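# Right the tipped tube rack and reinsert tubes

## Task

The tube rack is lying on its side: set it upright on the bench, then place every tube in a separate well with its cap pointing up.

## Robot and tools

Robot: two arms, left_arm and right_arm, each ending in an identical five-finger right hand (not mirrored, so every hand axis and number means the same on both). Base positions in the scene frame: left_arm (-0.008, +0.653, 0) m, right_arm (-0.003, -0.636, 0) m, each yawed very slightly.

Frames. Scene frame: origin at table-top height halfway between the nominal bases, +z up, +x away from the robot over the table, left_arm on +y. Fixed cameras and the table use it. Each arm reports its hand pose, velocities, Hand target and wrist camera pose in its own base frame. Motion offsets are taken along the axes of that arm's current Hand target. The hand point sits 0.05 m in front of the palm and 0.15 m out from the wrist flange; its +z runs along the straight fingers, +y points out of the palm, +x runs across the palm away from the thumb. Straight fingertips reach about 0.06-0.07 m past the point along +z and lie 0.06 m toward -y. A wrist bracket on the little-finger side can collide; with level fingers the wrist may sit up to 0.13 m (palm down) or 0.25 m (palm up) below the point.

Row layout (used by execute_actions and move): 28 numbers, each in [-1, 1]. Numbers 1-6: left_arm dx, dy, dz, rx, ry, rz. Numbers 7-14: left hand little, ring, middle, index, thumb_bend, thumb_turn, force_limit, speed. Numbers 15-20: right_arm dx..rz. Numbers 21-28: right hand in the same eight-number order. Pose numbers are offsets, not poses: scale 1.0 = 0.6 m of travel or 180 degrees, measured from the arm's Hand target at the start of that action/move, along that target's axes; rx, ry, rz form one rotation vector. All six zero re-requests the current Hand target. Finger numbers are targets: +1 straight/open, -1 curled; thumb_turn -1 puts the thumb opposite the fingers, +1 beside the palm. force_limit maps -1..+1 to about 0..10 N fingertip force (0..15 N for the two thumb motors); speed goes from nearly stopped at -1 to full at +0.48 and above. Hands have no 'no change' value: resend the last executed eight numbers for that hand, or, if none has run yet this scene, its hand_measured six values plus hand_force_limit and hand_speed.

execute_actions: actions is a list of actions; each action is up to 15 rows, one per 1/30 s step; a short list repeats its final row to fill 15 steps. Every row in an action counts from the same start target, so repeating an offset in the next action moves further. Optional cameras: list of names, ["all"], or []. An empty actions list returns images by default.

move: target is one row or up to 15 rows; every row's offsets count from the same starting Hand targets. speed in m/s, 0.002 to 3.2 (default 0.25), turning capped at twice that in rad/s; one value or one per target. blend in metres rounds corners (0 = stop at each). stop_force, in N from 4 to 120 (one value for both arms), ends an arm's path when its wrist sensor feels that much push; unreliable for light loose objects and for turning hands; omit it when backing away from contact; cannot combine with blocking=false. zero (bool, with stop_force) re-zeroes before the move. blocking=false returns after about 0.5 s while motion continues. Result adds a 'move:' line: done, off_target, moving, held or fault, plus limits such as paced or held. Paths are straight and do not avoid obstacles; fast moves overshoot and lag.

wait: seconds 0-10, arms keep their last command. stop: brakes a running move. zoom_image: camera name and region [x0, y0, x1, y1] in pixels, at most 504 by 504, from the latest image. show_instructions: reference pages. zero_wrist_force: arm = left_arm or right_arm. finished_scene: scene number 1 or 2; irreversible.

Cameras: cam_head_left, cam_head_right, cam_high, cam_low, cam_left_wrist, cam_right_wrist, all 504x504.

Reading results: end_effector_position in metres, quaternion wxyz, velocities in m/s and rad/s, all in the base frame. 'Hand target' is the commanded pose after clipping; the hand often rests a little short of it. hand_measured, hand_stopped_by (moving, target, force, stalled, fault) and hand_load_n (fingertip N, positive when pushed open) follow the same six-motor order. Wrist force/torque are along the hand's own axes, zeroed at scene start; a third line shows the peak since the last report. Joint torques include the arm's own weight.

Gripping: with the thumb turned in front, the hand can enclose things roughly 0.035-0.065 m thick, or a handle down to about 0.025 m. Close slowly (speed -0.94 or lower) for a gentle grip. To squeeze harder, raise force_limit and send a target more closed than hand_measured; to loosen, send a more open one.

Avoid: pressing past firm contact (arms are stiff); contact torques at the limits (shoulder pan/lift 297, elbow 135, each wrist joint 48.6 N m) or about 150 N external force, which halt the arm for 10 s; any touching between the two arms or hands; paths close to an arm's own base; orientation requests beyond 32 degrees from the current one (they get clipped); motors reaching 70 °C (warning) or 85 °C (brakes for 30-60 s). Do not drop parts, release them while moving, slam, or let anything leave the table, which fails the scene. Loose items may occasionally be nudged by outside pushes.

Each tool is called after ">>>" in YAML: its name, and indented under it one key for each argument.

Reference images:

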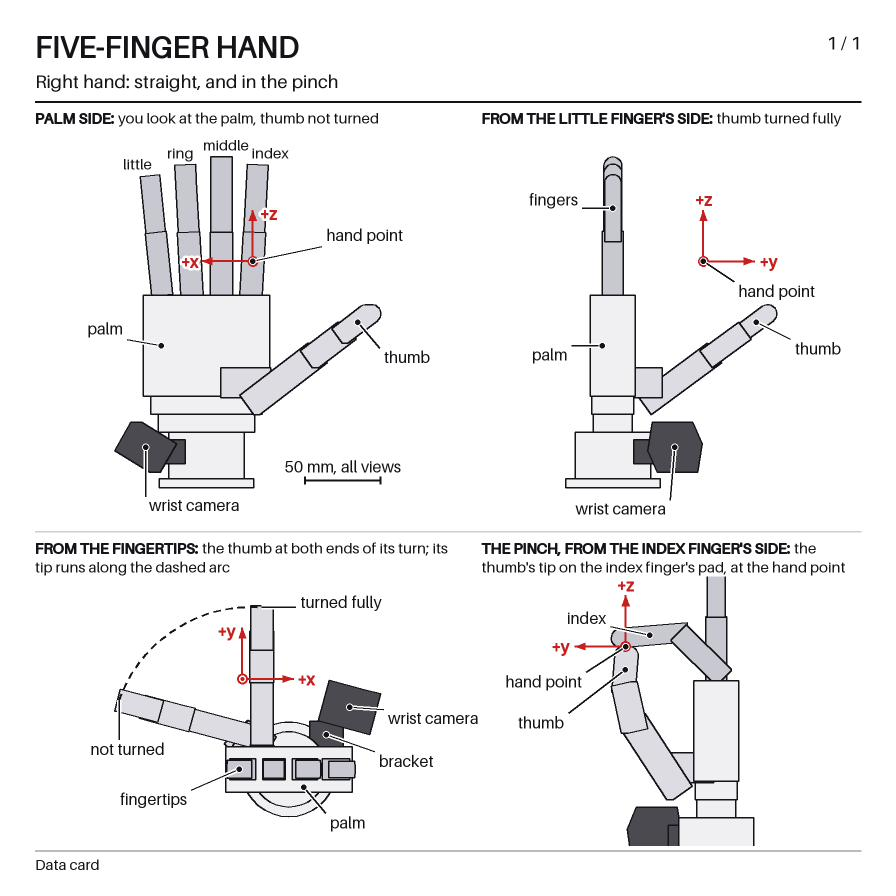

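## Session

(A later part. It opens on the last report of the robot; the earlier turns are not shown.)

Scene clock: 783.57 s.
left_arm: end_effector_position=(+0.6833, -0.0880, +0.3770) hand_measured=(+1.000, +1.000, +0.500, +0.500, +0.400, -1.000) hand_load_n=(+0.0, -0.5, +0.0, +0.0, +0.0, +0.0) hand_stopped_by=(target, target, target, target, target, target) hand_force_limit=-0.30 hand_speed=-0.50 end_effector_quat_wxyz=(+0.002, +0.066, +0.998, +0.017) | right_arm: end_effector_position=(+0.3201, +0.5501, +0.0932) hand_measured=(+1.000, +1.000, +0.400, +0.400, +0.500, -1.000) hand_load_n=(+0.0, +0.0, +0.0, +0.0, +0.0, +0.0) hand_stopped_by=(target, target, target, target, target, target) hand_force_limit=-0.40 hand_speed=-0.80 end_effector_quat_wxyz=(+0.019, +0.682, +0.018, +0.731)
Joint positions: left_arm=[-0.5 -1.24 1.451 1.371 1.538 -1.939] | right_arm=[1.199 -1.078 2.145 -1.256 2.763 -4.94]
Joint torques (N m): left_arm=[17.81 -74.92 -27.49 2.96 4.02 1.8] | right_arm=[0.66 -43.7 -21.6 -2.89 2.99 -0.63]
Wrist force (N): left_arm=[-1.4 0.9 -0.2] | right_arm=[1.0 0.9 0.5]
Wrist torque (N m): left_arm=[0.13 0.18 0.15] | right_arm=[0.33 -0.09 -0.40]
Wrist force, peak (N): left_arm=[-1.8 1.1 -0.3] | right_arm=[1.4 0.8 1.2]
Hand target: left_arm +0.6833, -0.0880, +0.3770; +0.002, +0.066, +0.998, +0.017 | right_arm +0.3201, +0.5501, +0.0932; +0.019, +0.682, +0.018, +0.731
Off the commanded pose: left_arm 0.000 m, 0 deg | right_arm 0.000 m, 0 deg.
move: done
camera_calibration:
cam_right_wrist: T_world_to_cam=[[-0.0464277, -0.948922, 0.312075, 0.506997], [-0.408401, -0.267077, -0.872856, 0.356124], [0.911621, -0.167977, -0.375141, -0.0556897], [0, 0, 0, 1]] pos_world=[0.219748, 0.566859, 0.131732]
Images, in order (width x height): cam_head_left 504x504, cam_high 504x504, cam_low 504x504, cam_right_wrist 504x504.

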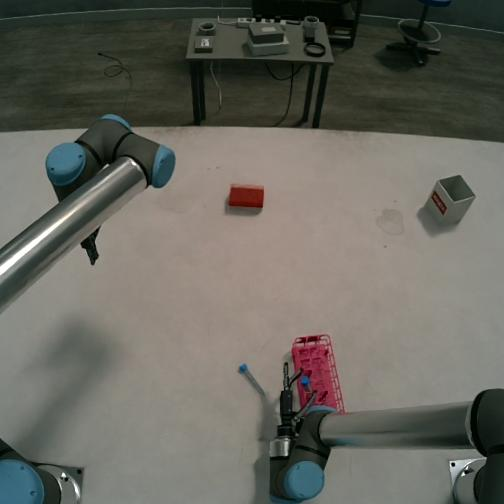

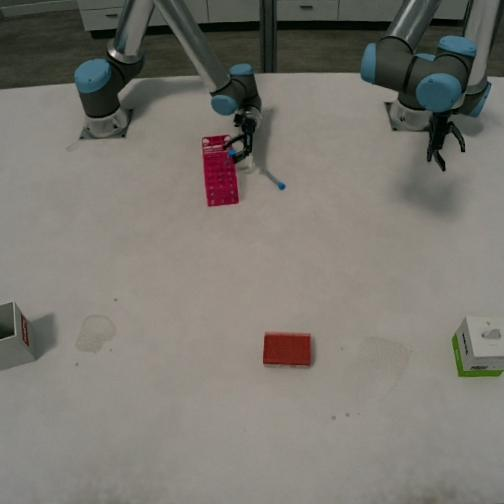

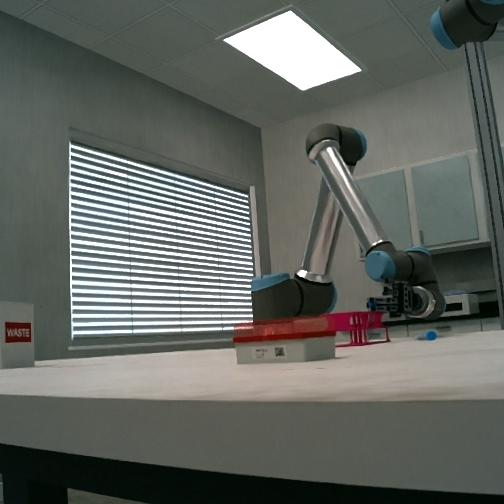

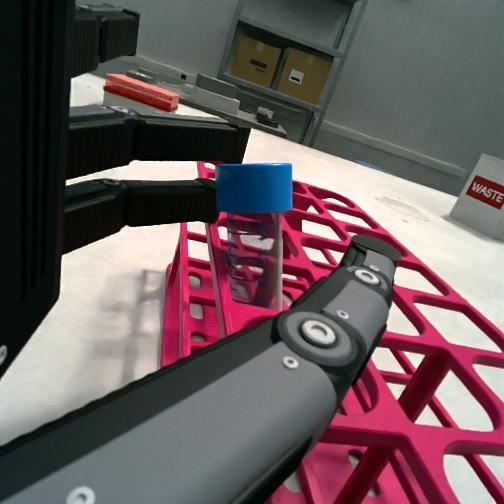

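>>> move:
  target:
    - [0,0,0,0,0,0,1,1,0.5,0.5,0.4,-1,-0.3,-0.5,0,0,0,0,0,0,1,1,1,1,0.7,-1,-0.4,-0.4]
    - [0,0,0,0,0,0,1,1,0.5,0.5,0.4,-1,-0.3,-0.5,0.008,0,-0.13,0,0,0,1,1,1,1,0.7,-1,-0.4,-0.4]
    - [0,0,0,0,0,0,1,1,0.5,0.5,0.4,-1,-0.3,-0.5,0.3,0,-0.2,0,0,0,1,1,1,1,0.7,-1,-0.4,-0.4]
  speed: [0.1,0.08,0.2]
  cameras: ["all"]

>>> zoom_image:
  camera: "cam_head_left"
  region: [220, 310, 370, 460]

>>> zoom_image:
  camera: "cam_low"
  region: [310, 270, 450, 370]

Scene clock: 796.97 s.
left_arm: end_effector_position=(+0.6833, -0.0880, +0.3770) hand_measured=(+1.000, +1.000, +0.500, +0.500, +0.400, -1.000) hand_load_n=(+0.0, +0.0, +0.0, +0.0, +0.0, +0.0) hand_stopped_by=(target, target, target, target, target, target) hand_force_limit=-0.30 hand_speed=-0.50 end_effector_quat_wxyz=(+0.002, +0.066, +0.998, +0.017) | right_arm: end_effector_position=(+0.1879, +0.5593, +0.2641) hand_measured=(+1.000, +1.000, +1.000, +1.000, +0.700, -1.000) hand_load_n=(+0.0, +0.0, +0.0, +0.0, +0.0, +0.0) hand_stopped_by=(target, target, target, target, target, target) hand_force_limit=-0.40 hand_speed=-0.40 end_effector_quat_wxyz=(+0.019, +0.682, +0.018, +0.731)
Joint positions: left_arm=[-0.5 -1.24 1.451 1.371 1.538 -1.939] | right_arm=[1.418 -1.342 2.106 -1.191 2.973 -5.186]
Joint torques (N m): left_arm=[17.88 -74.8 -27.74 2.07 3.65 1.51] | right_arm=[-1.12 -65.7 -31.44 -1.42 -4.86 1.13]
Wrist force (N): left_arm=[-1.5 0.9 0.0] | right_arm=[1.0 0.7 0.3]
Wrist torque (N m): left_arm=[0.13 0.18 0.15] | right_arm=[0.29 -0.09 -0.36]
Wrist force, peak (N): left_arm=[-2.0 0.9 -0.3] | right_arm=[3.2 0.8 -0.1]
Hand target: left_arm +0.6833, -0.0880, +0.3770; +0.002, +0.066, +0.998, +0.017 | right_arm +0.1879, +0.5593, +0.2642; +0.019, +0.682, +0.018, +0.731
Off the commanded pose: left_arm 0.000 m, 0 deg | right_arm 0.000 m, 0 deg.
move: done
camera_calibration:
cam_left_wrist: T_world_to_cam=[[-0.0755032, 0.997139, 0.0035962, 0.144119], [0.839948, 0.0616562, 0.539153, -0.775985], [0.537389, 0.0437284, -0.8422, 0.0633847], [0, 0, 0, 1]] pos_world=[0.628606, -0.0986337, 0.471239]
cam_right_wrist: T_world_to_cam=[[-0.0463887, -0.948897, 0.312158, 0.456208], [-0.408404, -0.267168, -0.872827, 0.453764], [0.911622, -0.167976, -0.37514, 0.130574], [0, 0, 0, 1]] pos_world=[0.0874479, 0.576059, 0.302632]

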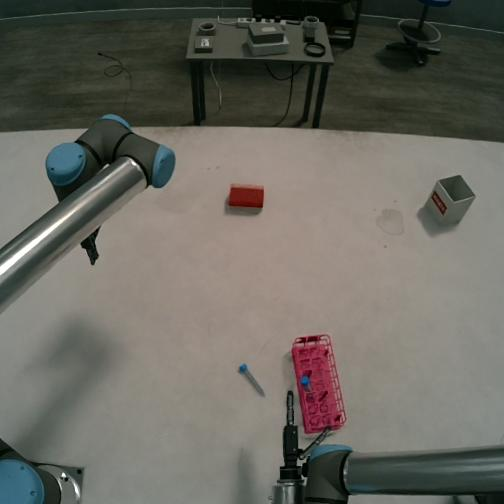

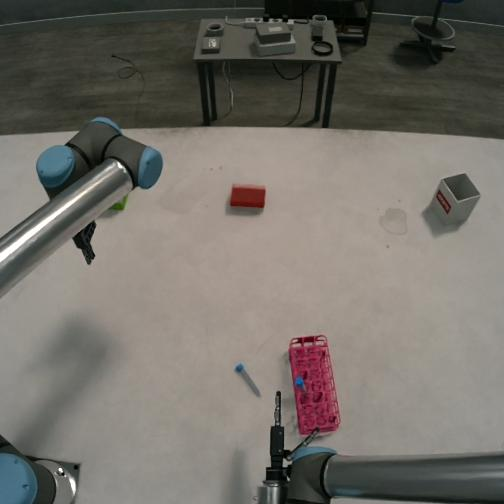

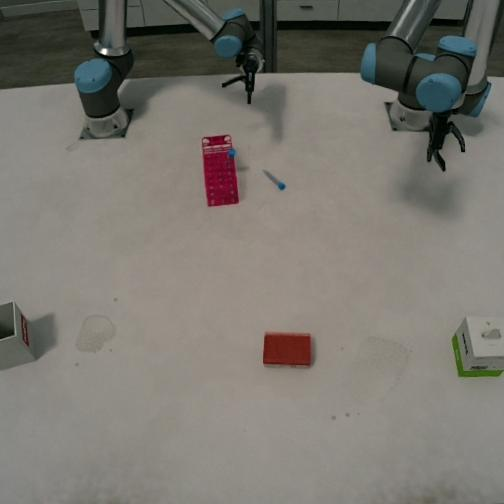

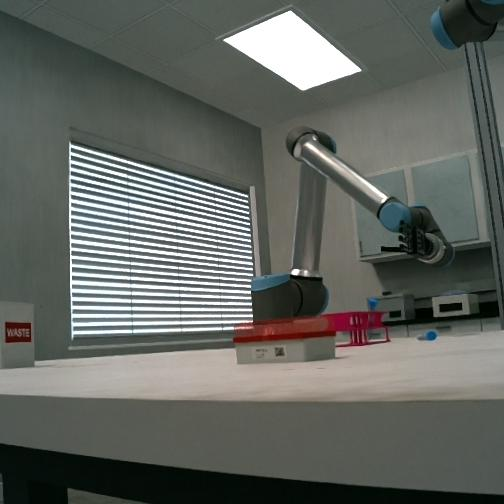

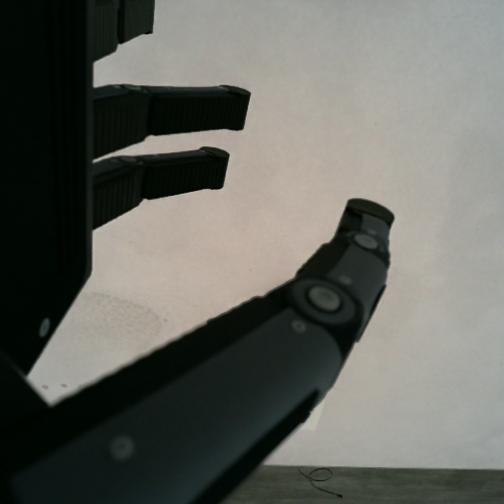

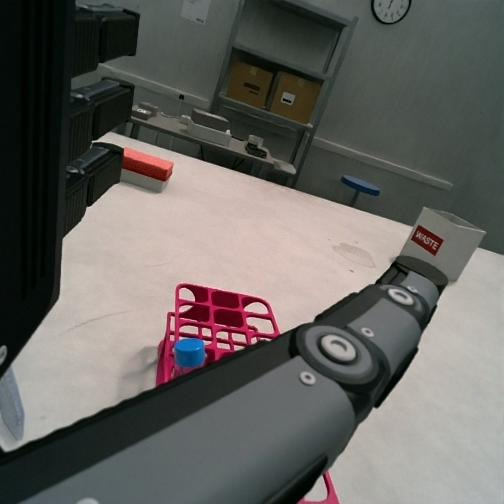

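Scaled by 3.360 from the camera's 504x504 image, which has a finer 720x720 frame.

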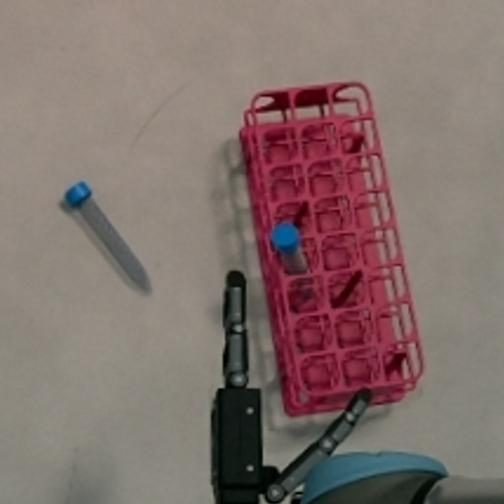

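Scaled by 3.600 from the camera's 504x504 image, which has a finer 720x720 frame.

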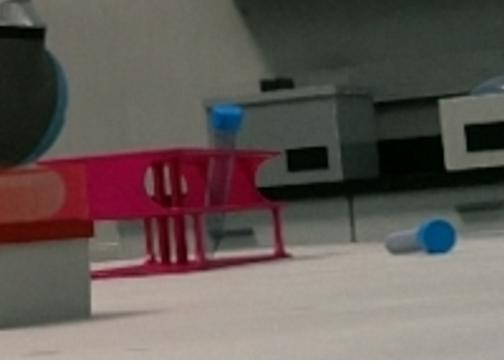

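>>> move:
  target:
    - [0,0,0,0,0,0,1,1,0.5,0.5,0.4,-1,-0.3,-0.5,0.15,-0.1273,0.2472,0.4483,-0.5486,0.1613,1,1,0.5,0.5,0.4,-1,-0.4,-0.4]
    - [0,0,0,0,0,0,1,1,0.5,0.5,0.4,-1,-0.3,-0.5,-0.27,-0.2345,0.2438,0.4483,-0.5486,0.1613,1,1,0.5,0.5,0.4,-1,-0.4,-0.4]
  speed: [0.35,0.2]
  cameras: ["all"]

Scene clock: 854.17 s.
left_arm: end_effector_position=(+0.6833, -0.0880, +0.3770) hand_measured=(+1.000, +1.000, +0.500, +0.500, +0.400, -1.000) hand_load_n=(+0.0, +0.0, +0.0, +0.0, +0.0, +0.0) hand_stopped_by=(target, target, target, target, target, target) hand_force_limit=-0.30 hand_speed=-0.50 end_effector_quat_wxyz=(+0.002, +0.066, +0.998, +0.017) | right_arm: end_effector_position=(+0.3454, +0.6916, +0.1059) hand_measured=(+1.000, +1.000, +0.500, +0.500, +0.400, -1.000) hand_load_n=(+0.0, +0.0, +0.0, +0.0, +0.0, +0.5) hand_stopped_by=(target, target, target, target, target, target) hand_force_limit=-0.40 hand_speed=-0.40 end_effector_quat_wxyz=(-0.510, +0.800, +0.267, -0.170)
Joint positions: left_arm=[-0.5 -1.24 1.451 1.371 1.538 -1.939] | right_arm=[0.581 -0.845 1.578 0.973 0.44 -4.862]
Joint torques (N m): left_arm=[14.33 -75.04 -28.04 2.92 3.5 1.76] | right_arm=[-12.25 -63.31 -20.21 3.01 -4.24 -4.04]
Wrist force (N): left_arm=[-1.4 0.6 -0.2] | right_arm=[0.0 -0.2 0.7]
Wrist torque (N m): left_arm=[0.10 0.17 0.14] | right_arm=[0.04 -0.01 -0.37]
Wrist force, peak (N): left_arm=[-2.0 1.1 0.0] | right_arm=[0.3 1.9 2.0]
Hand target: left_arm +0.6833, -0.0880, +0.3770; +0.002, +0.066, +0.998, +0.017 | right_arm +0.3455, +0.6916, +0.1057; -0.510, +0.800, +0.267, -0.170
Off the commanded pose: left_arm 0.000 m, 0 deg | right_arm 0.000 m, 0 deg.
move: done
camera_calibration:
cam_left_wrist: T_world_to_cam=[[-0.0755032, 0.997139, 0.0035962, 0.144119], [0.839948, 0.0616562, 0.539153, -0.775985], [0.537389, 0.0437284, -0.8422, 0.0633847], [0, 0, 0, 1]] pos_world=[0.628606, -0.0986337, 0.471239]
cam_right_wrist: T_world_to_cam=[[0.470315, -0.184285, -0.863043, 0.0556225], [-0.37212, -0.928173, -0.00459473, 0.76801], [-0.800207, 0.323316, -0.50511, 0.215065], [0, 0, 0, 1]] pos_world=[0.431727, 0.653563, 0.160165]

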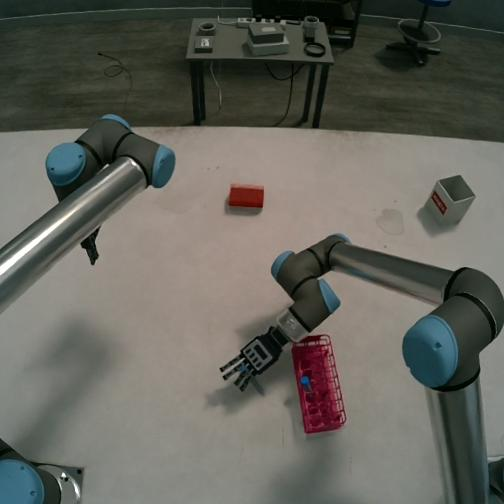

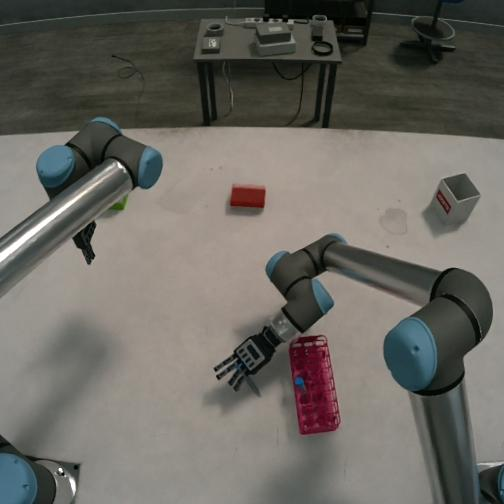

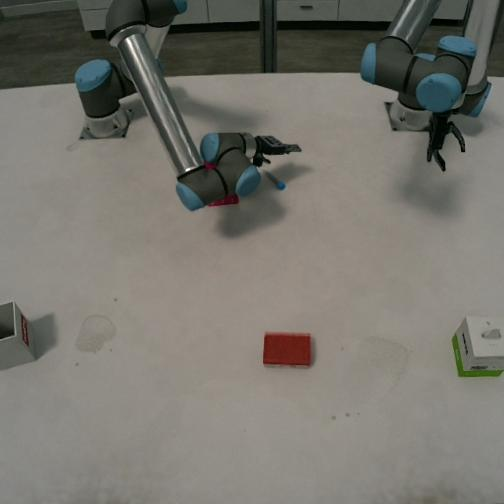

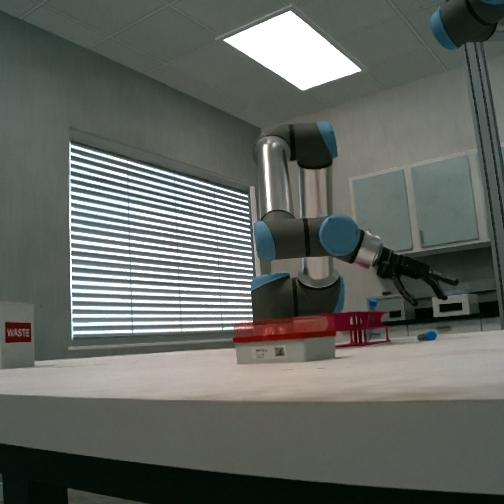

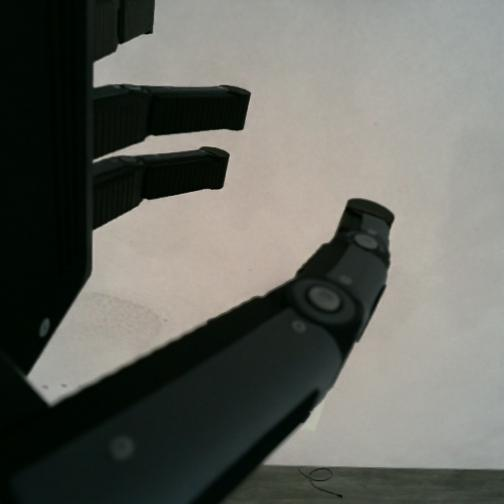

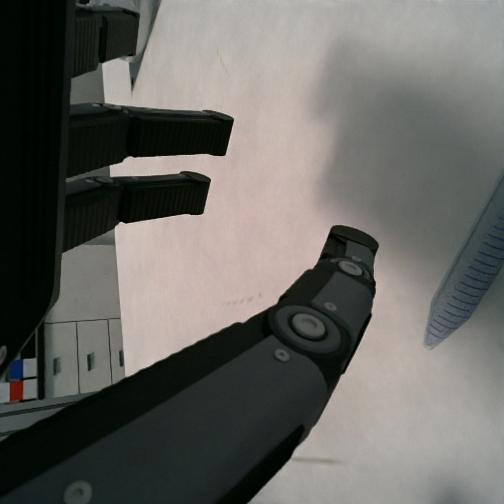

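>>> move:
  target:
    - [0,0,0,0,0,0,1,1,0.5,0.5,0.4,-1,-0.3,-0.5,0.0582,0.0722,0.006,0,0,0,1,1,0.5,0.5,0.4,-1,-0.4,-0.4]
  speed: [0.1]
  cameras: ["cam_right_wrist","cam_head_left"]

Scene clock: 864.30 s.
left_arm: end_effector_position=(+0.6833, -0.0880, +0.3770) hand_measured=(+1.000, +1.000, +0.500, +0.500, +0.400, -1.000) hand_load_n=(+0.0, -0.5, +0.0, +0.0, +0.0, -0.5) hand_stopped_by=(target, target, target, target, target, target) hand_force_limit=-0.30 hand_speed=-0.50 end_effector_quat_wxyz=(+0.002, +0.066, +0.998, +0.017) | right_arm: end_effector_position=(+0.3825, +0.7005, +0.0650) hand_measured=(+1.000, +1.000, +0.500, +0.500, +0.400, -1.000) hand_load_n=(-0.5, +0.0, +0.0, +0.0, +0.0, +0.0) hand_stopped_by=(target, target, target, target, target, target) hand_force_limit=-0.40 hand_speed=-0.40 end_effector_quat_wxyz=(-0.510, +0.800, +0.267, -0.170)
Joint positions: left_arm=[-0.5 -1.24 1.451 1.371 1.538 -1.939] | right_arm=[0.564 -0.757 1.506 0.992 0.443 -4.902]
Joint torques (N m): left_arm=[15 -75.1 -26.8 3.08 3.5 1.52] | right_arm=[12 -102.79 -19.16 2.59 0.54 2.87]
Wrist force (N): left_arm=[-1.8 0.6 -0.3] | right_arm=[-0.3 -0.5 1.1]
Wrist torque (N m): left_arm=[0.10 0.24 0.13] | right_arm=[-0.02 0.02 -0.19]
Wrist force, peak (N): left_arm=[-1.9 0.7 0.1] | right_arm=[-1.1 -1.0 0.9]
Hand target: left_arm +0.6833, -0.0880, +0.3770; +0.002, +0.066, +0.998, +0.017 | right_arm +0.3824, +0.7005, +0.0649; -0.510, +0.800, +0.267, -0.170
Off the commanded pose: left_arm 0.000 m, 0 deg | right_arm 0.000 m, 0 deg.
move: done
camera_calibration:
cam_right_wrist: T_world_to_cam=[[0.470422, -0.184328, -0.862975, 0.00448562], [-0.372149, -0.928162, -0.00461312, 0.789897], [-0.80013, 0.323325, -0.505225, 0.221187], [0, 0, 0, 1]] pos_world=[0.468828, 0.662463, 0.119264]
Images, in order (width x height): cam_head_left 504x504, cam_right_wrist 504x504.

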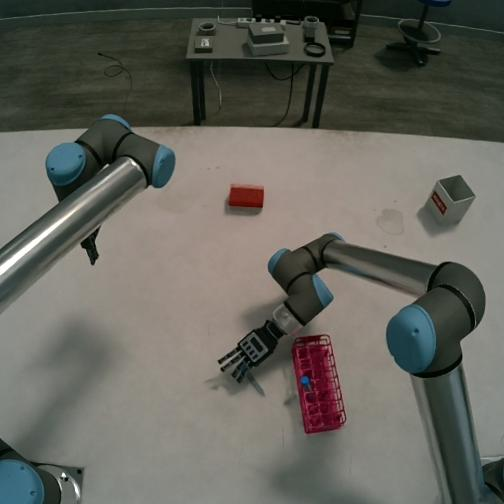

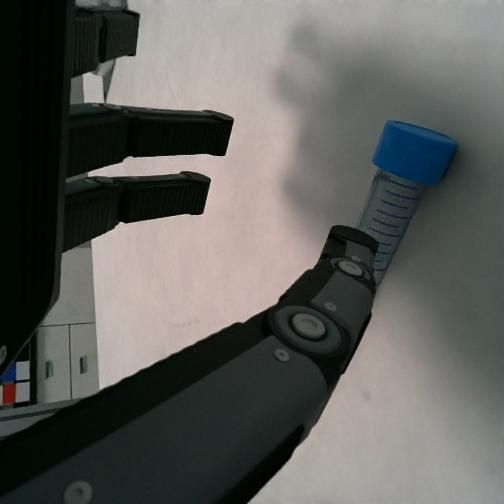

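>>> move:
  target:
    - [0,0,0,0,0,0,1,1,0.5,0.5,0.4,-1,-0.3,-0.5,0,0,0,0,0,0,1,1,0.3,0.3,0.2,-1,-0.4,-0.4]
  speed: [0.1]
  cameras: []

>>> move:
  target:
    - [0,0,0,0,0,0,1,1,0.5,0.5,0.4,-1,-0.3,-0.5,-0.0167,0.0538,0.0338,0,0,0,1,1,0.3,0.3,0.2,-1,-0.4,-0.4]
  speed: [0.05]
  stop_force: 5
  cameras: ["cam_right_wrist","cam_head_left"]

Scene clock: 871.50 s.
left_arm: end_effector_position=(+0.6833, -0.0880, +0.3770) hand_measured=(+1.000, +1.000, +0.500, +0.500, +0.400, -1.000) hand_load_n=(+0.0, +0.0, +0.0, +0.0, +0.0, +0.0) hand_stopped_by=(target, target, target, target, target, target) hand_force_limit=-0.30 hand_speed=-0.50 end_effector_quat_wxyz=(+0.002, +0.066, +0.998, +0.017) | right_arm: end_effector_position=(+0.3824, +0.7005, +0.0650) hand_measured=(+1.000, +1.000, +0.300, +0.300, +0.200, -1.000) hand_load_n=(+0.0, +0.0, +0.0, +0.0, +0.0, +0.0) hand_stopped_by=(target, target, target, target, target, target) hand_force_limit=-0.40 hand_speed=-0.40 end_effector_quat_wxyz=(-0.510, +0.800, +0.267, -0.170)
Joint positions: left_arm=[-0.5 -1.24 1.451 1.371 1.538 -1.939] | right_arm=[0.564 -0.757 1.506 0.992 0.443 -4.901]
Joint torques (N m): left_arm=[14.45 -73.19 -27.72 2.89 3.26 1.34] | right_arm=[12.66 -68.12 -29.24 3.06 -4.81 2.79]
Wrist force (N): left_arm=[-1.4 0.8 0.1] | right_arm=[0.0 0.0 1.0]
Wrist torque (N m): left_arm=[0.10 0.16 0.14] | right_arm=[0.07 0.00 -0.23]
Wrist force, peak (N): left_arm=[-1.7 0.9 -0.2] | right_arm=[0.0 0.1 1.3]
Hand target: left_arm +0.6833, -0.0880, +0.3770; +0.002, +0.066, +0.998, +0.017 | right_arm +0.3824, +0.7005, +0.0649; -0.510, +0.800, +0.267, -0.170
Off the commanded pose: left_arm 0.000 m, 0 deg | right_arm 0.000 m, 0 deg.
move: done
No camera images: "cameras" was empty.

Scene clock: 873.43 s.
left_arm: end_effector_position=(+0.6833, -0.0880, +0.3770) hand_measured=(+1.000, +1.000, +0.500, +0.500, +0.400, -1.000) hand_load_n=(+0.0, +0.0, +0.0, +0.0, +0.0, +0.0) hand_stopped_by=(target, target, target, target, target, target) hand_force_limit=-0.30 hand_speed=-0.50 end_effector_quat_wxyz=(+0.002, +0.066, +0.998, +0.017) | right_arm: end_effector_position=(+0.3716, +0.6983, +0.0271) hand_measured=(+1.000, +1.000, +0.300, +0.300, +0.200, -1.000) hand_load_n=(+0.0, +0.0, +0.0, +0.0, +0.0, +0.0) hand_stopped_by=(target, target, target, target, target, target) hand_force_limit=-0.40 hand_speed=-0.40 end_effector_quat_wxyz=(-0.510, +0.800, +0.267, -0.170)
Joint positions: left_arm=[-0.5 -1.24 1.451 1.371 1.538 -1.939] | right_arm=[0.569 -0.726 1.53 0.926 0.442 -4.889]
Joint torques (N m): left_arm=[14.59 -72.99 -28.57 3.11 3.59 1.62] | right_arm=[-7.63 -102.86 -31.34 6.85 -4.33 -2.44]
Wrist force (N): left_arm=[-1.2 0.7 -0.4] | right_arm=[-0.3 0.1 0.9]
Wrist torque (N m): left_arm=[0.12 0.15 0.15] | right_arm=[0.07 0.02 -0.46]
Wrist force, peak (N): left_arm=[-2.0 0.8 -0.1] | right_arm=[-0.9 0.9 1.1]
Hand target: left_arm +0.6833, -0.0880, +0.3770; +0.002, +0.066, +0.998, +0.017 | right_arm +0.3716, +0.6983, +0.0271; -0.510, +0.800, +0.267, -0.170
Off the commanded pose: left_arm 0.000 m, 0 deg | right_arm 0.000 m, 0 deg.
move: done
camera_calibration:
cam_right_wrist: T_world_to_cam=[[0.47037, -0.184308, -0.863008, -0.0234856], [-0.372194, -0.928143, -0.00464049, 0.783634], [-0.80014, 0.323389, -0.505169, 0.193986], [0, 0, 0, 1]] pos_world=[0.457927, 0.660263, 0.0813642]
Images, in order (width x height): cam_head_left 504x504, cam_right_wrist 504x504.

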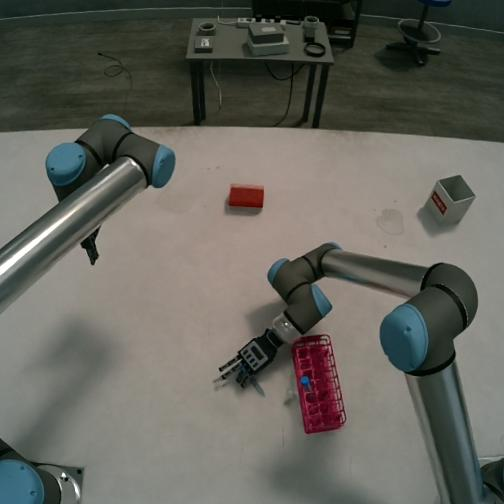

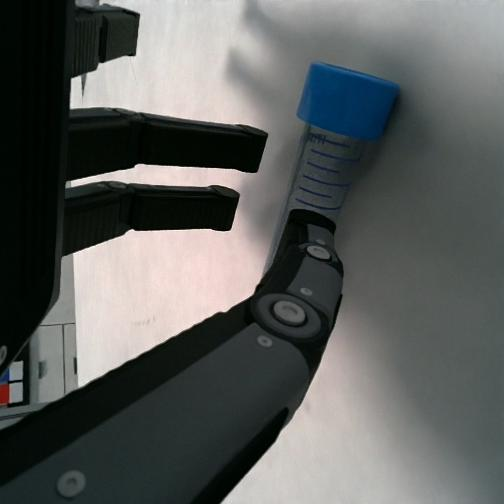

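>>> move:
  target:
    - [0,0,0,0,0,0,1,1,0.5,0.5,0.4,-1,-0.3,-0.5,0,0,0,0,0,0,1,1,0.05,0.05,0.1,-1,-0.4,-0.6]
    - [0,0,0,0,0,0,1,1,0.5,0.5,0.4,-1,-0.3,-0.5,0,0,0,0,0,0,1,1,-0.3,-0.3,0.1,-1,-0.3,-0.85]
  speed: [0.1,0.1]
  cameras: ["cam_right_wrist"]

Scene clock: 877.73 s.
left_arm: end_effector_position=(+0.6833, -0.0880, +0.3770) hand_measured=(+1.000, +1.000, +0.500, +0.500, +0.400, -1.000) hand_load_n=(+0.0, +0.0, +0.0, +0.0, +0.0, +0.0) hand_stopped_by=(target, target, target, target, target, target) hand_force_limit=-0.30 hand_speed=-0.50 end_effector_quat_wxyz=(+0.002, +0.066, +0.998, +0.017) | right_arm: end_effector_position=(+0.3716, +0.6983, +0.0271) hand_measured=(+1.000, +1.000, -0.240, -0.252, +0.100, -1.000) hand_load_n=(+0.0, +0.0, +5.0, +6.5, +1.0, +0.0) hand_stopped_by=(target, target, force, force, target, target) hand_force_limit=-0.30 hand_speed=-0.85 end_effector_quat_wxyz=(-0.510, +0.800, +0.267, -0.170)
Joint positions: left_arm=[-0.5 -1.24 1.451 1.371 1.538 -1.939] | right_arm=[0.569 -0.726 1.53 0.926 0.442 -4.889]
Joint torques (N m): left_arm=[15.29 -73.15 -27.34 3.21 2.98 1.56] | right_arm=[-6.04 -102.71 -29.99 5.9 1.13 -2.23]
Wrist force (N): left_arm=[-1.5 0.7 -0.1] | right_arm=[-0.3 -0.1 1.2]
Wrist torque (N m): left_arm=[0.10 0.18 0.14] | right_arm=[0.02 0.02 -0.47]
Wrist force, peak (N): left_arm=[-1.8 0.8 -0.4] | right_arm=[-0.6 -0.2 1.1]
Hand target: left_arm +0.6833, -0.0880, +0.3770; +0.002, +0.066, +0.998, +0.017 | right_arm +0.3716, +0.6983, +0.0271; -0.510, +0.800, +0.267, -0.170
Off the commanded pose: left_arm 0.000 m, 0 deg | right_arm 0.000 m, 0 deg.
move: done
camera_calibration:
cam_right_wrist: T_world_to_cam=[[0.47037, -0.184308, -0.863008, -0.0234856], [-0.372194, -0.928143, -0.00464049, 0.783634], [-0.80014, 0.323389, -0.505169, 0.193986], [0, 0, 0, 1]] pos_world=[0.457927, 0.660263, 0.0813642]
Images, in order (width x height): cam_right_wrist 504x504.

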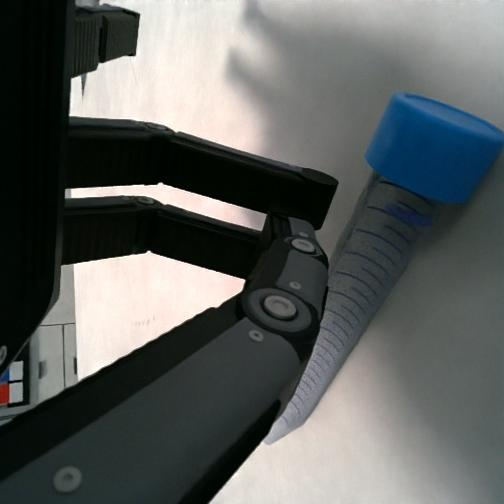

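>>> move:
  target:
    - [0,0,0,0,0,0,1,1,0.5,0.5,0.4,-1,-0.3,-0.5,0,-0.0529,-0.0247,0,0,0,1,1,-0.3,-0.3,0.1,-1,-0.3,-0.5]
    - [0,0,0,0,0,0,1,1,0.5,0.5,0.4,-1,-0.3,-0.5,0.0002,-0.0293,-0.0668,0,0.0277,0.0129,1,1,0.3,0.3,0.25,-1,-0.3,-0.5]
  speed: [0.1,0.1]
  cameras: ["cam_right_wrist"]

Scene clock: 903.73 s.
left_arm: end_effector_position=(+0.6833, -0.0880, +0.3770) hand_measured=(+1.000, +1.000, +0.500, +0.500, +0.400, -1.000) hand_load_n=(+0.0, +0.0, +0.0, +0.0, +0.0, +0.0) hand_stopped_by=(target, target, target, target, target, target) hand_force_limit=-0.30 hand_speed=-0.50 end_effector_quat_wxyz=(+0.002, +0.066, +0.998, +0.017) | right_arm: end_effector_position=(+0.3891, +0.6753, +0.0600) hand_measured=(+1.000, +1.000, +0.300, +0.300, +0.250, -1.000) hand_load_n=(+0.0, +0.0, +0.0, +0.0, +0.0, -0.5) hand_stopped_by=(target, target, target, target, target, target) hand_force_limit=-0.30 hand_speed=-0.50 end_effector_quat_wxyz=(-0.518, +0.812, +0.228, -0.145)
Joint positions: left_arm=[-0.5 -1.24 1.451 1.371 1.538 -1.939] | right_arm=[0.524 -0.807 1.586 0.843 0.436 -4.77]
Joint torques (N m): left_arm=[10.15 -68.82 -28.48 3.5 3.24 1.12] | right_arm=[9.36 -64.65 -28.33 2.75 2.16 0.09]
Wrist force (N): left_arm=[-1.2 0.7 -0.1] | right_arm=[-0.8 0.0 0.4]
Wrist torque (N m): left_arm=[0.10 0.15 0.16] | right_arm=[0.11 0.12 -0.15]
Wrist force, peak (N): left_arm=[-1.9 0.9 0.1] | right_arm=[0.3 -0.6 1.5]
Hand target: left_arm +0.6833, -0.0880, +0.3770; +0.002, +0.066, +0.998, +0.017 | right_arm +0.3890, +0.6753, +0.0600; -0.518, +0.812, +0.228, -0.145
Off the commanded pose: left_arm 0.000 m, 0 deg | right_arm 0.000 m, 0 deg.
move: done
camera_calibration:
cam_right_wrist: T_world_to_cam=[[0.450496, -0.22852, -0.863036, 0.0300599], [-0.459486, -0.888173, -0.00467152, 0.775869], [-0.765458, 0.398658, -0.50512, 0.167677], [0, 0, 0, 1]] pos_world=[0.471309, 0.629129, 0.114264]
Images, in order (width x height): cam_right_wrist 504x504.

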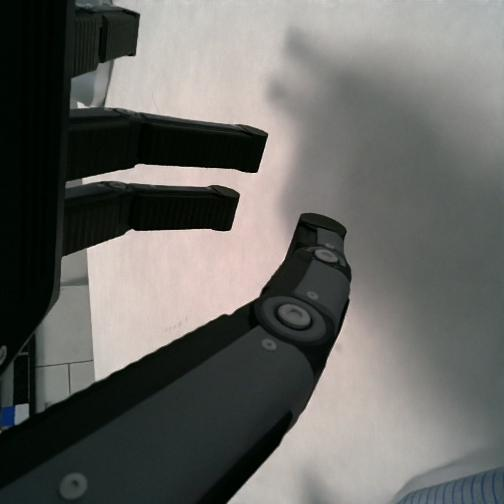

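>>> execute_actions:
  actions: []
  cameras: ["cam_head_left","cam_high","cam_low"]

>>> zoom_image:
  camera: "cam_head_left"
  region: [200, 320, 350, 440]

>>> zoom_image:
  camera: "cam_high"
  region: [190, 110, 310, 220]

Scene clock: 906.67 s.
left_arm: end_effector_position=(+0.6833, -0.0880, +0.3770) hand_measured=(+1.000, +1.000, +0.500, +0.500, +0.400, -1.000) hand_load_n=(+0.0, +0.0, +0.0, +0.0, +0.0, +0.0) hand_stopped_by=(target, target, target, target, target, target) hand_force_limit=-0.30 hand_speed=-0.50 end_effector_quat_wxyz=(+0.002, +0.066, +0.998, +0.017) | right_arm: end_effector_position=(+0.3890, +0.6753, +0.0600) hand_measured=(+1.000, +1.000, +0.300, +0.300, +0.250, -1.000) hand_load_n=(+0.0, +0.0, +0.0, +0.0, +0.0, +0.0) hand_stopped_by=(target, target, target, target, target, target) hand_force_limit=-0.30 hand_speed=-0.50 end_effector_quat_wxyz=(-0.518, +0.812, +0.228, -0.145)
Joint positions: left_arm=[-0.5 -1.24 1.451 1.371 1.538 -1.939] | right_arm=[0.524 -0.807 1.586 0.843 0.436 -4.77]
Joint velocities: within noise
Joint torques (N m): left_arm=[11.8 -71.18 -29.36 3.27 3.41 1.29] | right_arm=[12.48 -64.27 -28.33 3.62 1.08 0.43]
Motor temperatures (°C): left_arm=[34 38 30 33 37 39] | right_arm=[40 37 35 42 42 41]
Wrist force (N): left_arm=[-1.7 0.8 0.0] | right_arm=[-0.2 0.1 0.4]
Wrist torque (N m): left_arm=[0.12 0.21 0.14] | right_arm=[0.13 0.03 -0.10]
Wrist force, peak (N): left_arm=[-1.8 1.0 -0.3] | right_arm=[-0.9 0.1 1.0]
Hand target: left_arm +0.6833, -0.0880, +0.3770; +0.002, +0.066, +0.998, +0.017 | right_arm +0.3890, +0.6753, +0.0600; -0.518, +0.812, +0.228, -0.145
Off the commanded pose: left_arm 0.000 m, 0 deg | right_arm 0.000 m, 0 deg.
Images, in order (width x height): cam_head_left 504x504, cam_high 504x504, cam_low 504x504.

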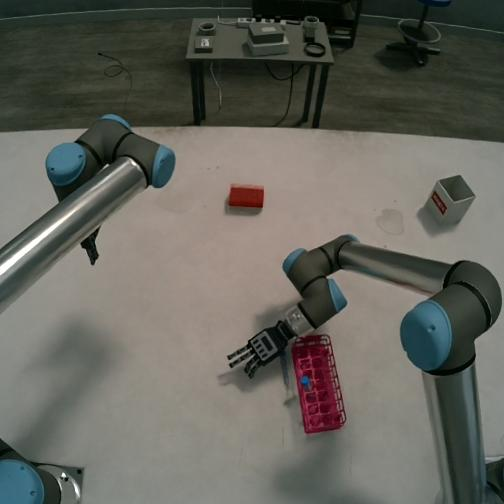

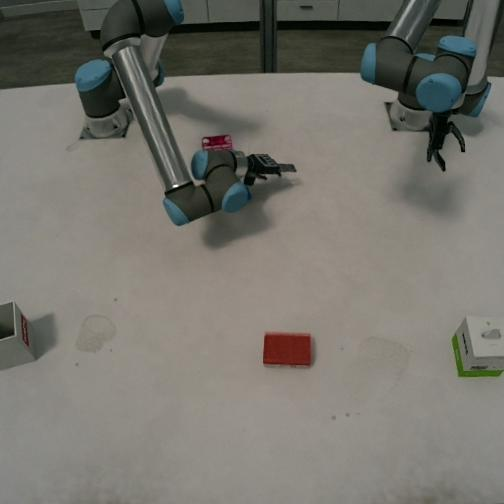

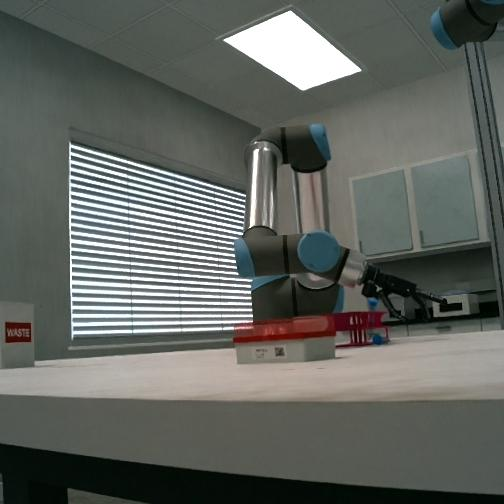

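Scaled by 3.360 from the camera's 504x504 image, which has a finer 720x720 frame.

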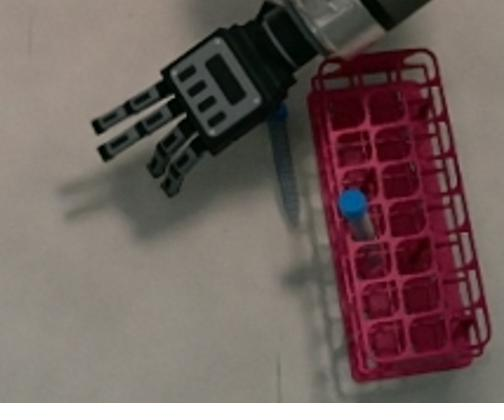

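Scaled by 4.200 from the camera's 504x504 image, which has a finer 720x720 frame.

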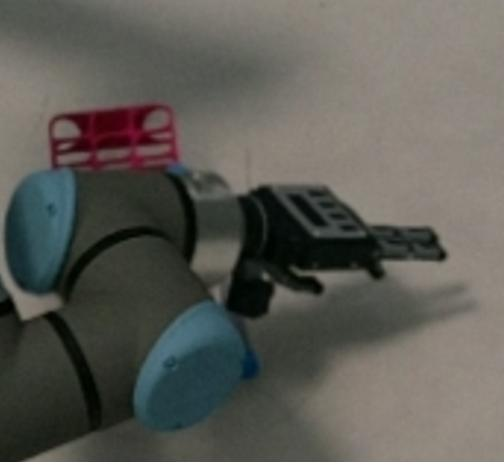

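>>> move:
  target:
    - [0,0,0,0,0,0,1,1,0.5,0.5,0.4,-1,-0.3,-0.5,0,-0.2266,-0.1057,0,0,0,1,1,0.5,0.5,0.4,-1,-0.3,-0.5]
    - [0,0,0,0,0,0,1,1,0.5,0.5,0.4,-1,-0.3,-0.5,-0.1242,-0.1265,-0.6753,-0.411,0.5278,-0.1593,1,1,0.5,0.5,0.4,-1,-0.3,-0.5]
  speed: [0.3,0.4]
  blend: 0.04
  cameras: ["cam_head_left"]

Scene clock: 945.10 s.
left_arm: end_effector_position=(+0.6833, -0.0880, +0.3770) hand_measured=(+1.000, +1.000, +0.500, +0.500, +0.400, -1.000) hand_load_n=(+0.0, +0.0, +0.0, +0.0, +0.0, +0.0) hand_stopped_by=(target, target, target, target, target, target) hand_force_limit=-0.30 hand_speed=-0.50 end_effector_quat_wxyz=(+0.002, +0.066, +0.998, +0.017) | right_arm: end_effector_position=(+0.5002, +0.3503, +0.2997) hand_measured=(+1.000, +1.000, +0.500, +0.500, +0.400, -1.000) hand_load_n=(+0.0, +0.0, +0.0, +0.0, +0.0, +0.5) hand_stopped_by=(target, target, target, target, target, target) hand_force_limit=-0.30 hand_speed=-0.50 end_effector_quat_wxyz=(+0.000, +0.707, +0.000, +0.707)
Joint positions: left_arm=[-0.5 -1.24 1.451 1.371 1.538 -1.939] | right_arm=[0.677 -1.601 2.245 -0.643 2.247 -4.712]
Joint torques (N m): left_arm=[11.24 -67.44 -28.45 3.19 3.47 0.86] | right_arm=[8.37 -46.75 -33.95 -3.04 3.23 -2.4]
Wrist force (N): left_arm=[-1.7 0.7 -0.2] | right_arm=[1.2 0.3 0.6]
Wrist torque (N m): left_arm=[0.10 0.23 0.12] | right_arm=[0.18 -0.11 -0.43]
Wrist force, peak (N): left_arm=[-1.9 0.7 -0.5] | right_arm=[-0.4 2.3 1.5]
Hand target: left_arm +0.6833, -0.0880, +0.3770; +0.002, +0.066, +0.998, +0.017 | right_arm +0.5001, +0.3503, +0.2998; +0.000, +0.707, +0.000, +0.707
Off the commanded pose: left_arm 0.000 m, 0 deg | right_arm 0.000 m, 0 deg.
move: done
Images, in order (width x height): cam_head_left 504x504.

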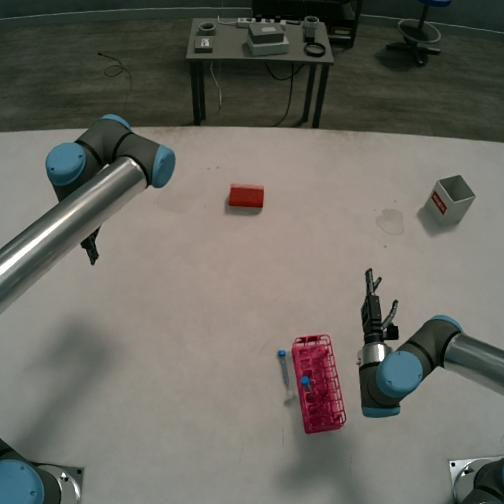

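>>> move:
  target:
    - [0.229,-0.9718,0.3782,0.3701,-0.0394,-0.0653,0.1,0.1,0.1,0.1,0.4,-1,-0.3,-0.4,0,0.75,0.4167,0,0,0,1,1,0.5,0.5,0.4,-1,-0.3,-0.5]
  speed: [0.3]
  cameras: ["cam_head_left","cam_left_wrist","cam_high"]

>>> zoom_image:
  camera: "cam_left_wrist"
  region: [150, 0, 504, 354]

Scene clock: 961.27 s.
left_arm: end_effector_position=(+0.4718, -0.6398, +0.1298) hand_measured=(+0.100, +0.100, +0.100, +0.100, +0.400, -1.000) hand_load_n=(+0.0, +0.0, +0.0, +0.0, -0.5, +0.0) hand_stopped_by=(target, target, target, target, target, target) hand_force_limit=-0.30 hand_speed=-0.40 end_effector_quat_wxyz=(+0.025, -0.040, +0.843, -0.536) | right_arm: end_effector_position=(+0.7501, -0.0997, +0.2995) hand_measured=(+1.000, +1.000, +0.500, +0.500, +0.400, -1.000) hand_load_n=(+0.0, +0.0, +0.0, +0.0, +0.0, +0.5) hand_stopped_by=(target, target, target, target, target, target) hand_force_limit=-0.30 hand_speed=-0.50 end_effector_quat_wxyz=(+0.000, +0.707, +0.000, +0.707)
Joint positions: left_arm=[-1.088 -1.265 1.948 -0.214 1.922 -2.97] | right_arm=[-0.449 -1.579 2.223 -0.645 1.122 -4.712]
Joint torques (N m): left_arm=[-15.92 -65.72 -50.78 -1.47 2.38 -1.62] | right_arm=[-11.15 -26.39 -39.26 0.56 -0.34 2.6]
Wrist force (N): left_arm=[-1.2 -1.2 1.2] | right_arm=[0.1 0.5 -0.1]
Wrist torque (N m): left_arm=[-0.14 0.17 0.00] | right_arm=[0.27 0.07 -0.47]
Wrist force, peak (N): left_arm=[-2.1 2.7 -1.1] | right_arm=[0.5 2.8 2.0]
Hand target: left_arm +0.4717, -0.6399, +0.1299; +0.025, -0.040, +0.843, -0.536 | right_arm +0.7501, -0.0997, +0.2995; +0.000, +0.707, +0.000, +0.707
Off the commanded pose: left_arm 0.000 m, 0 deg | right_arm 0.000 m, 0 deg.
move: done
camera_calibration:
cam_left_wrist: T_world_to_cam=[[-0.241904, 0.366013, -0.898619, 0.47102], [0.768443, 0.637729, 0.0528903, 0.0343364], [0.592434, -0.677743, -0.435529, -0.547258], [0, 0, 0, 1]] pos_world=[0.41177, -0.565197, 0.183105]
Images, in order (width x height): cam_head_left 504x504, cam_high 504x504, cam_left_wrist 504x504.

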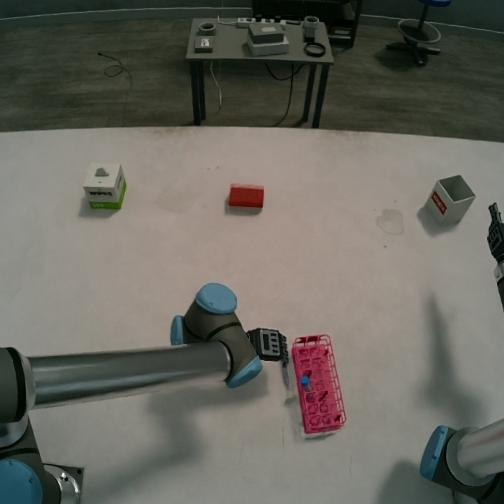

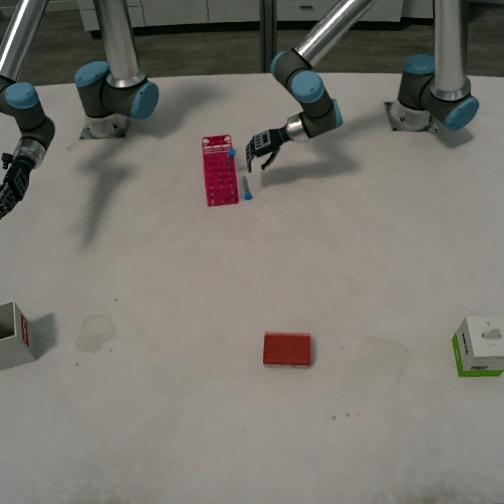

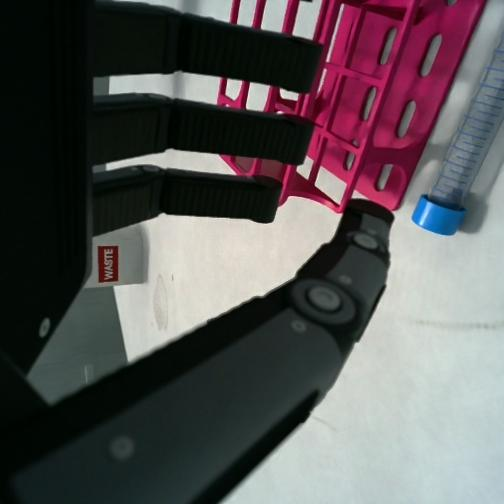

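Scaled by 1.424 from the camera's 504x504 image, which has a finer 720x720 frame.

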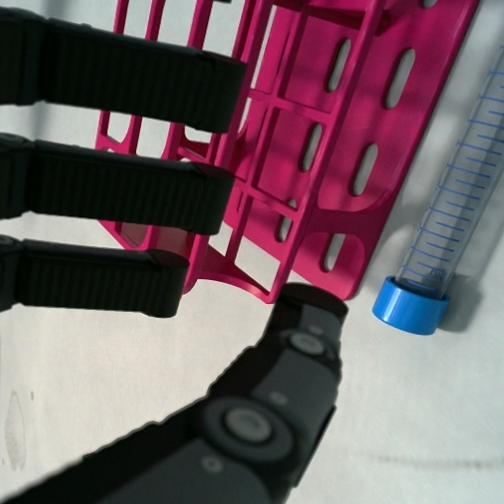

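>>> move:
  target:
    - [0.0107,0.077,0.0945,0,0,0,0.1,0.1,0.1,0.1,0.4,-1,-0.3,-0.4,0,0,0,0,0,0,1,1,0.5,0.5,0.4,-1,-0.3,-0.5]
  speed: [0.1]
  stop_force: 6
  cameras: ["cam_high","cam_left_wrist"]

>>> zoom_image:
  camera: "cam_left_wrist"
  region: [204, 50, 504, 350]

>>> zoom_image:
  camera: "cam_high"
  region: [200, 110, 300, 220]

Scene clock: 976.20 s.
left_arm: end_effector_position=(+0.4683, -0.6721, +0.0640) hand_measured=(+0.100, +0.100, +0.100, +0.100, +0.400, -1.000) hand_load_n=(+0.0, +0.0, +0.0, +0.0, +0.0, +0.0) hand_stopped_by=(target, target, target, target, target, target) hand_force_limit=-0.30 hand_speed=-0.40 end_effector_quat_wxyz=(+0.025, -0.040, +0.843, -0.536) | right_arm: end_effector_position=(+0.7501, -0.0997, +0.2995) hand_measured=(+1.000, +1.000, +0.500, +0.500, +0.400, -1.000) hand_load_n=(+0.0, +0.0, +0.0, +0.0, +0.0, +0.0) hand_stopped_by=(target, target, target, target, target, target) hand_force_limit=-0.30 hand_speed=-0.50 end_effector_quat_wxyz=(+0.000, +0.707, +0.000, +0.707)
Joint positions: left_arm=[-1.118 -1.16 1.944 -0.321 1.895 -2.985] | right_arm=[-0.449 -1.579 2.223 -0.644 1.121 -4.712]
Joint torques (N m): left_arm=[17.84 -67.77 -17.58 -1.28 4.34 1.75] | right_arm=[-11.88 -16 -41.68 0.66 -3.69 -0.12]
Wrist force (N): left_arm=[-1.1 -1.4 1.3] | right_arm=[0.2 0.6 0.1]
Wrist torque (N m): left_arm=[-0.18 0.13 0.15] | right_arm=[0.25 0.03 -0.45]
Wrist force, peak (N): left_arm=[-0.9 -2.3 0.3] | right_arm=[1.1 1.0 0.3]
Hand target: left_arm +0.4683, -0.6721, +0.0640; +0.025, -0.040, +0.843, -0.536 | right_arm +0.7501, -0.0997, +0.2995; +0.000, +0.707, +0.000, +0.707
Off the commanded pose: left_arm 0.000 m, 0 deg | right_arm 0.000 m, 0 deg.
move: done
camera_calibration:
cam_left_wrist: T_world_to_cam=[[-0.241897, 0.36587, -0.89868, 0.422823], [0.768455, 0.637723, 0.0527851, 0.0611725], [0.592421, -0.677826, -0.435418, -0.595859], [0, 0, 0, 1]] pos_world=[0.40827, -0.597598, 0.117305]
Images, in order (width x height): cam_high 504x504, cam_left_wrist 504x504.

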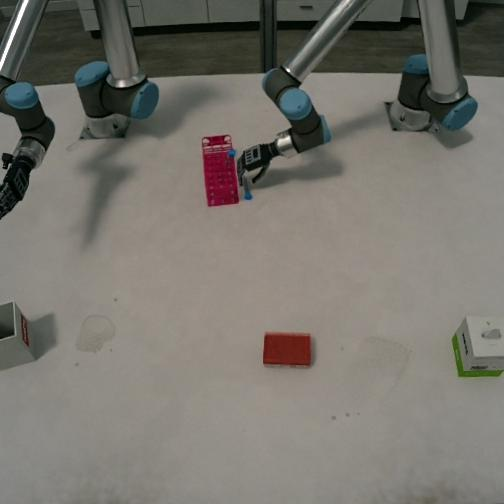

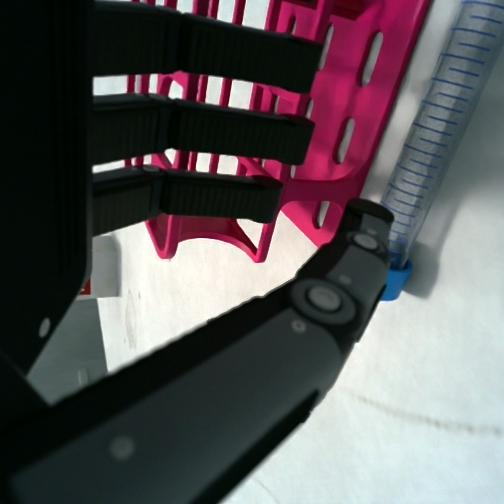

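Scaled by 1.680 from the camera's 504x504 image, which has a finer 720x720 frame.

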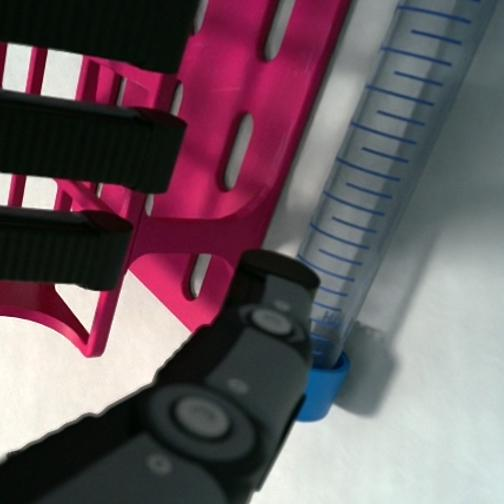

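Scaled by 4.582 from the camera's 504x504 image, which has a finer 720x720 frame.

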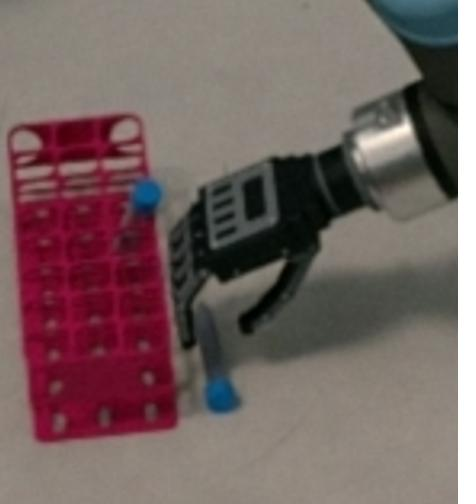

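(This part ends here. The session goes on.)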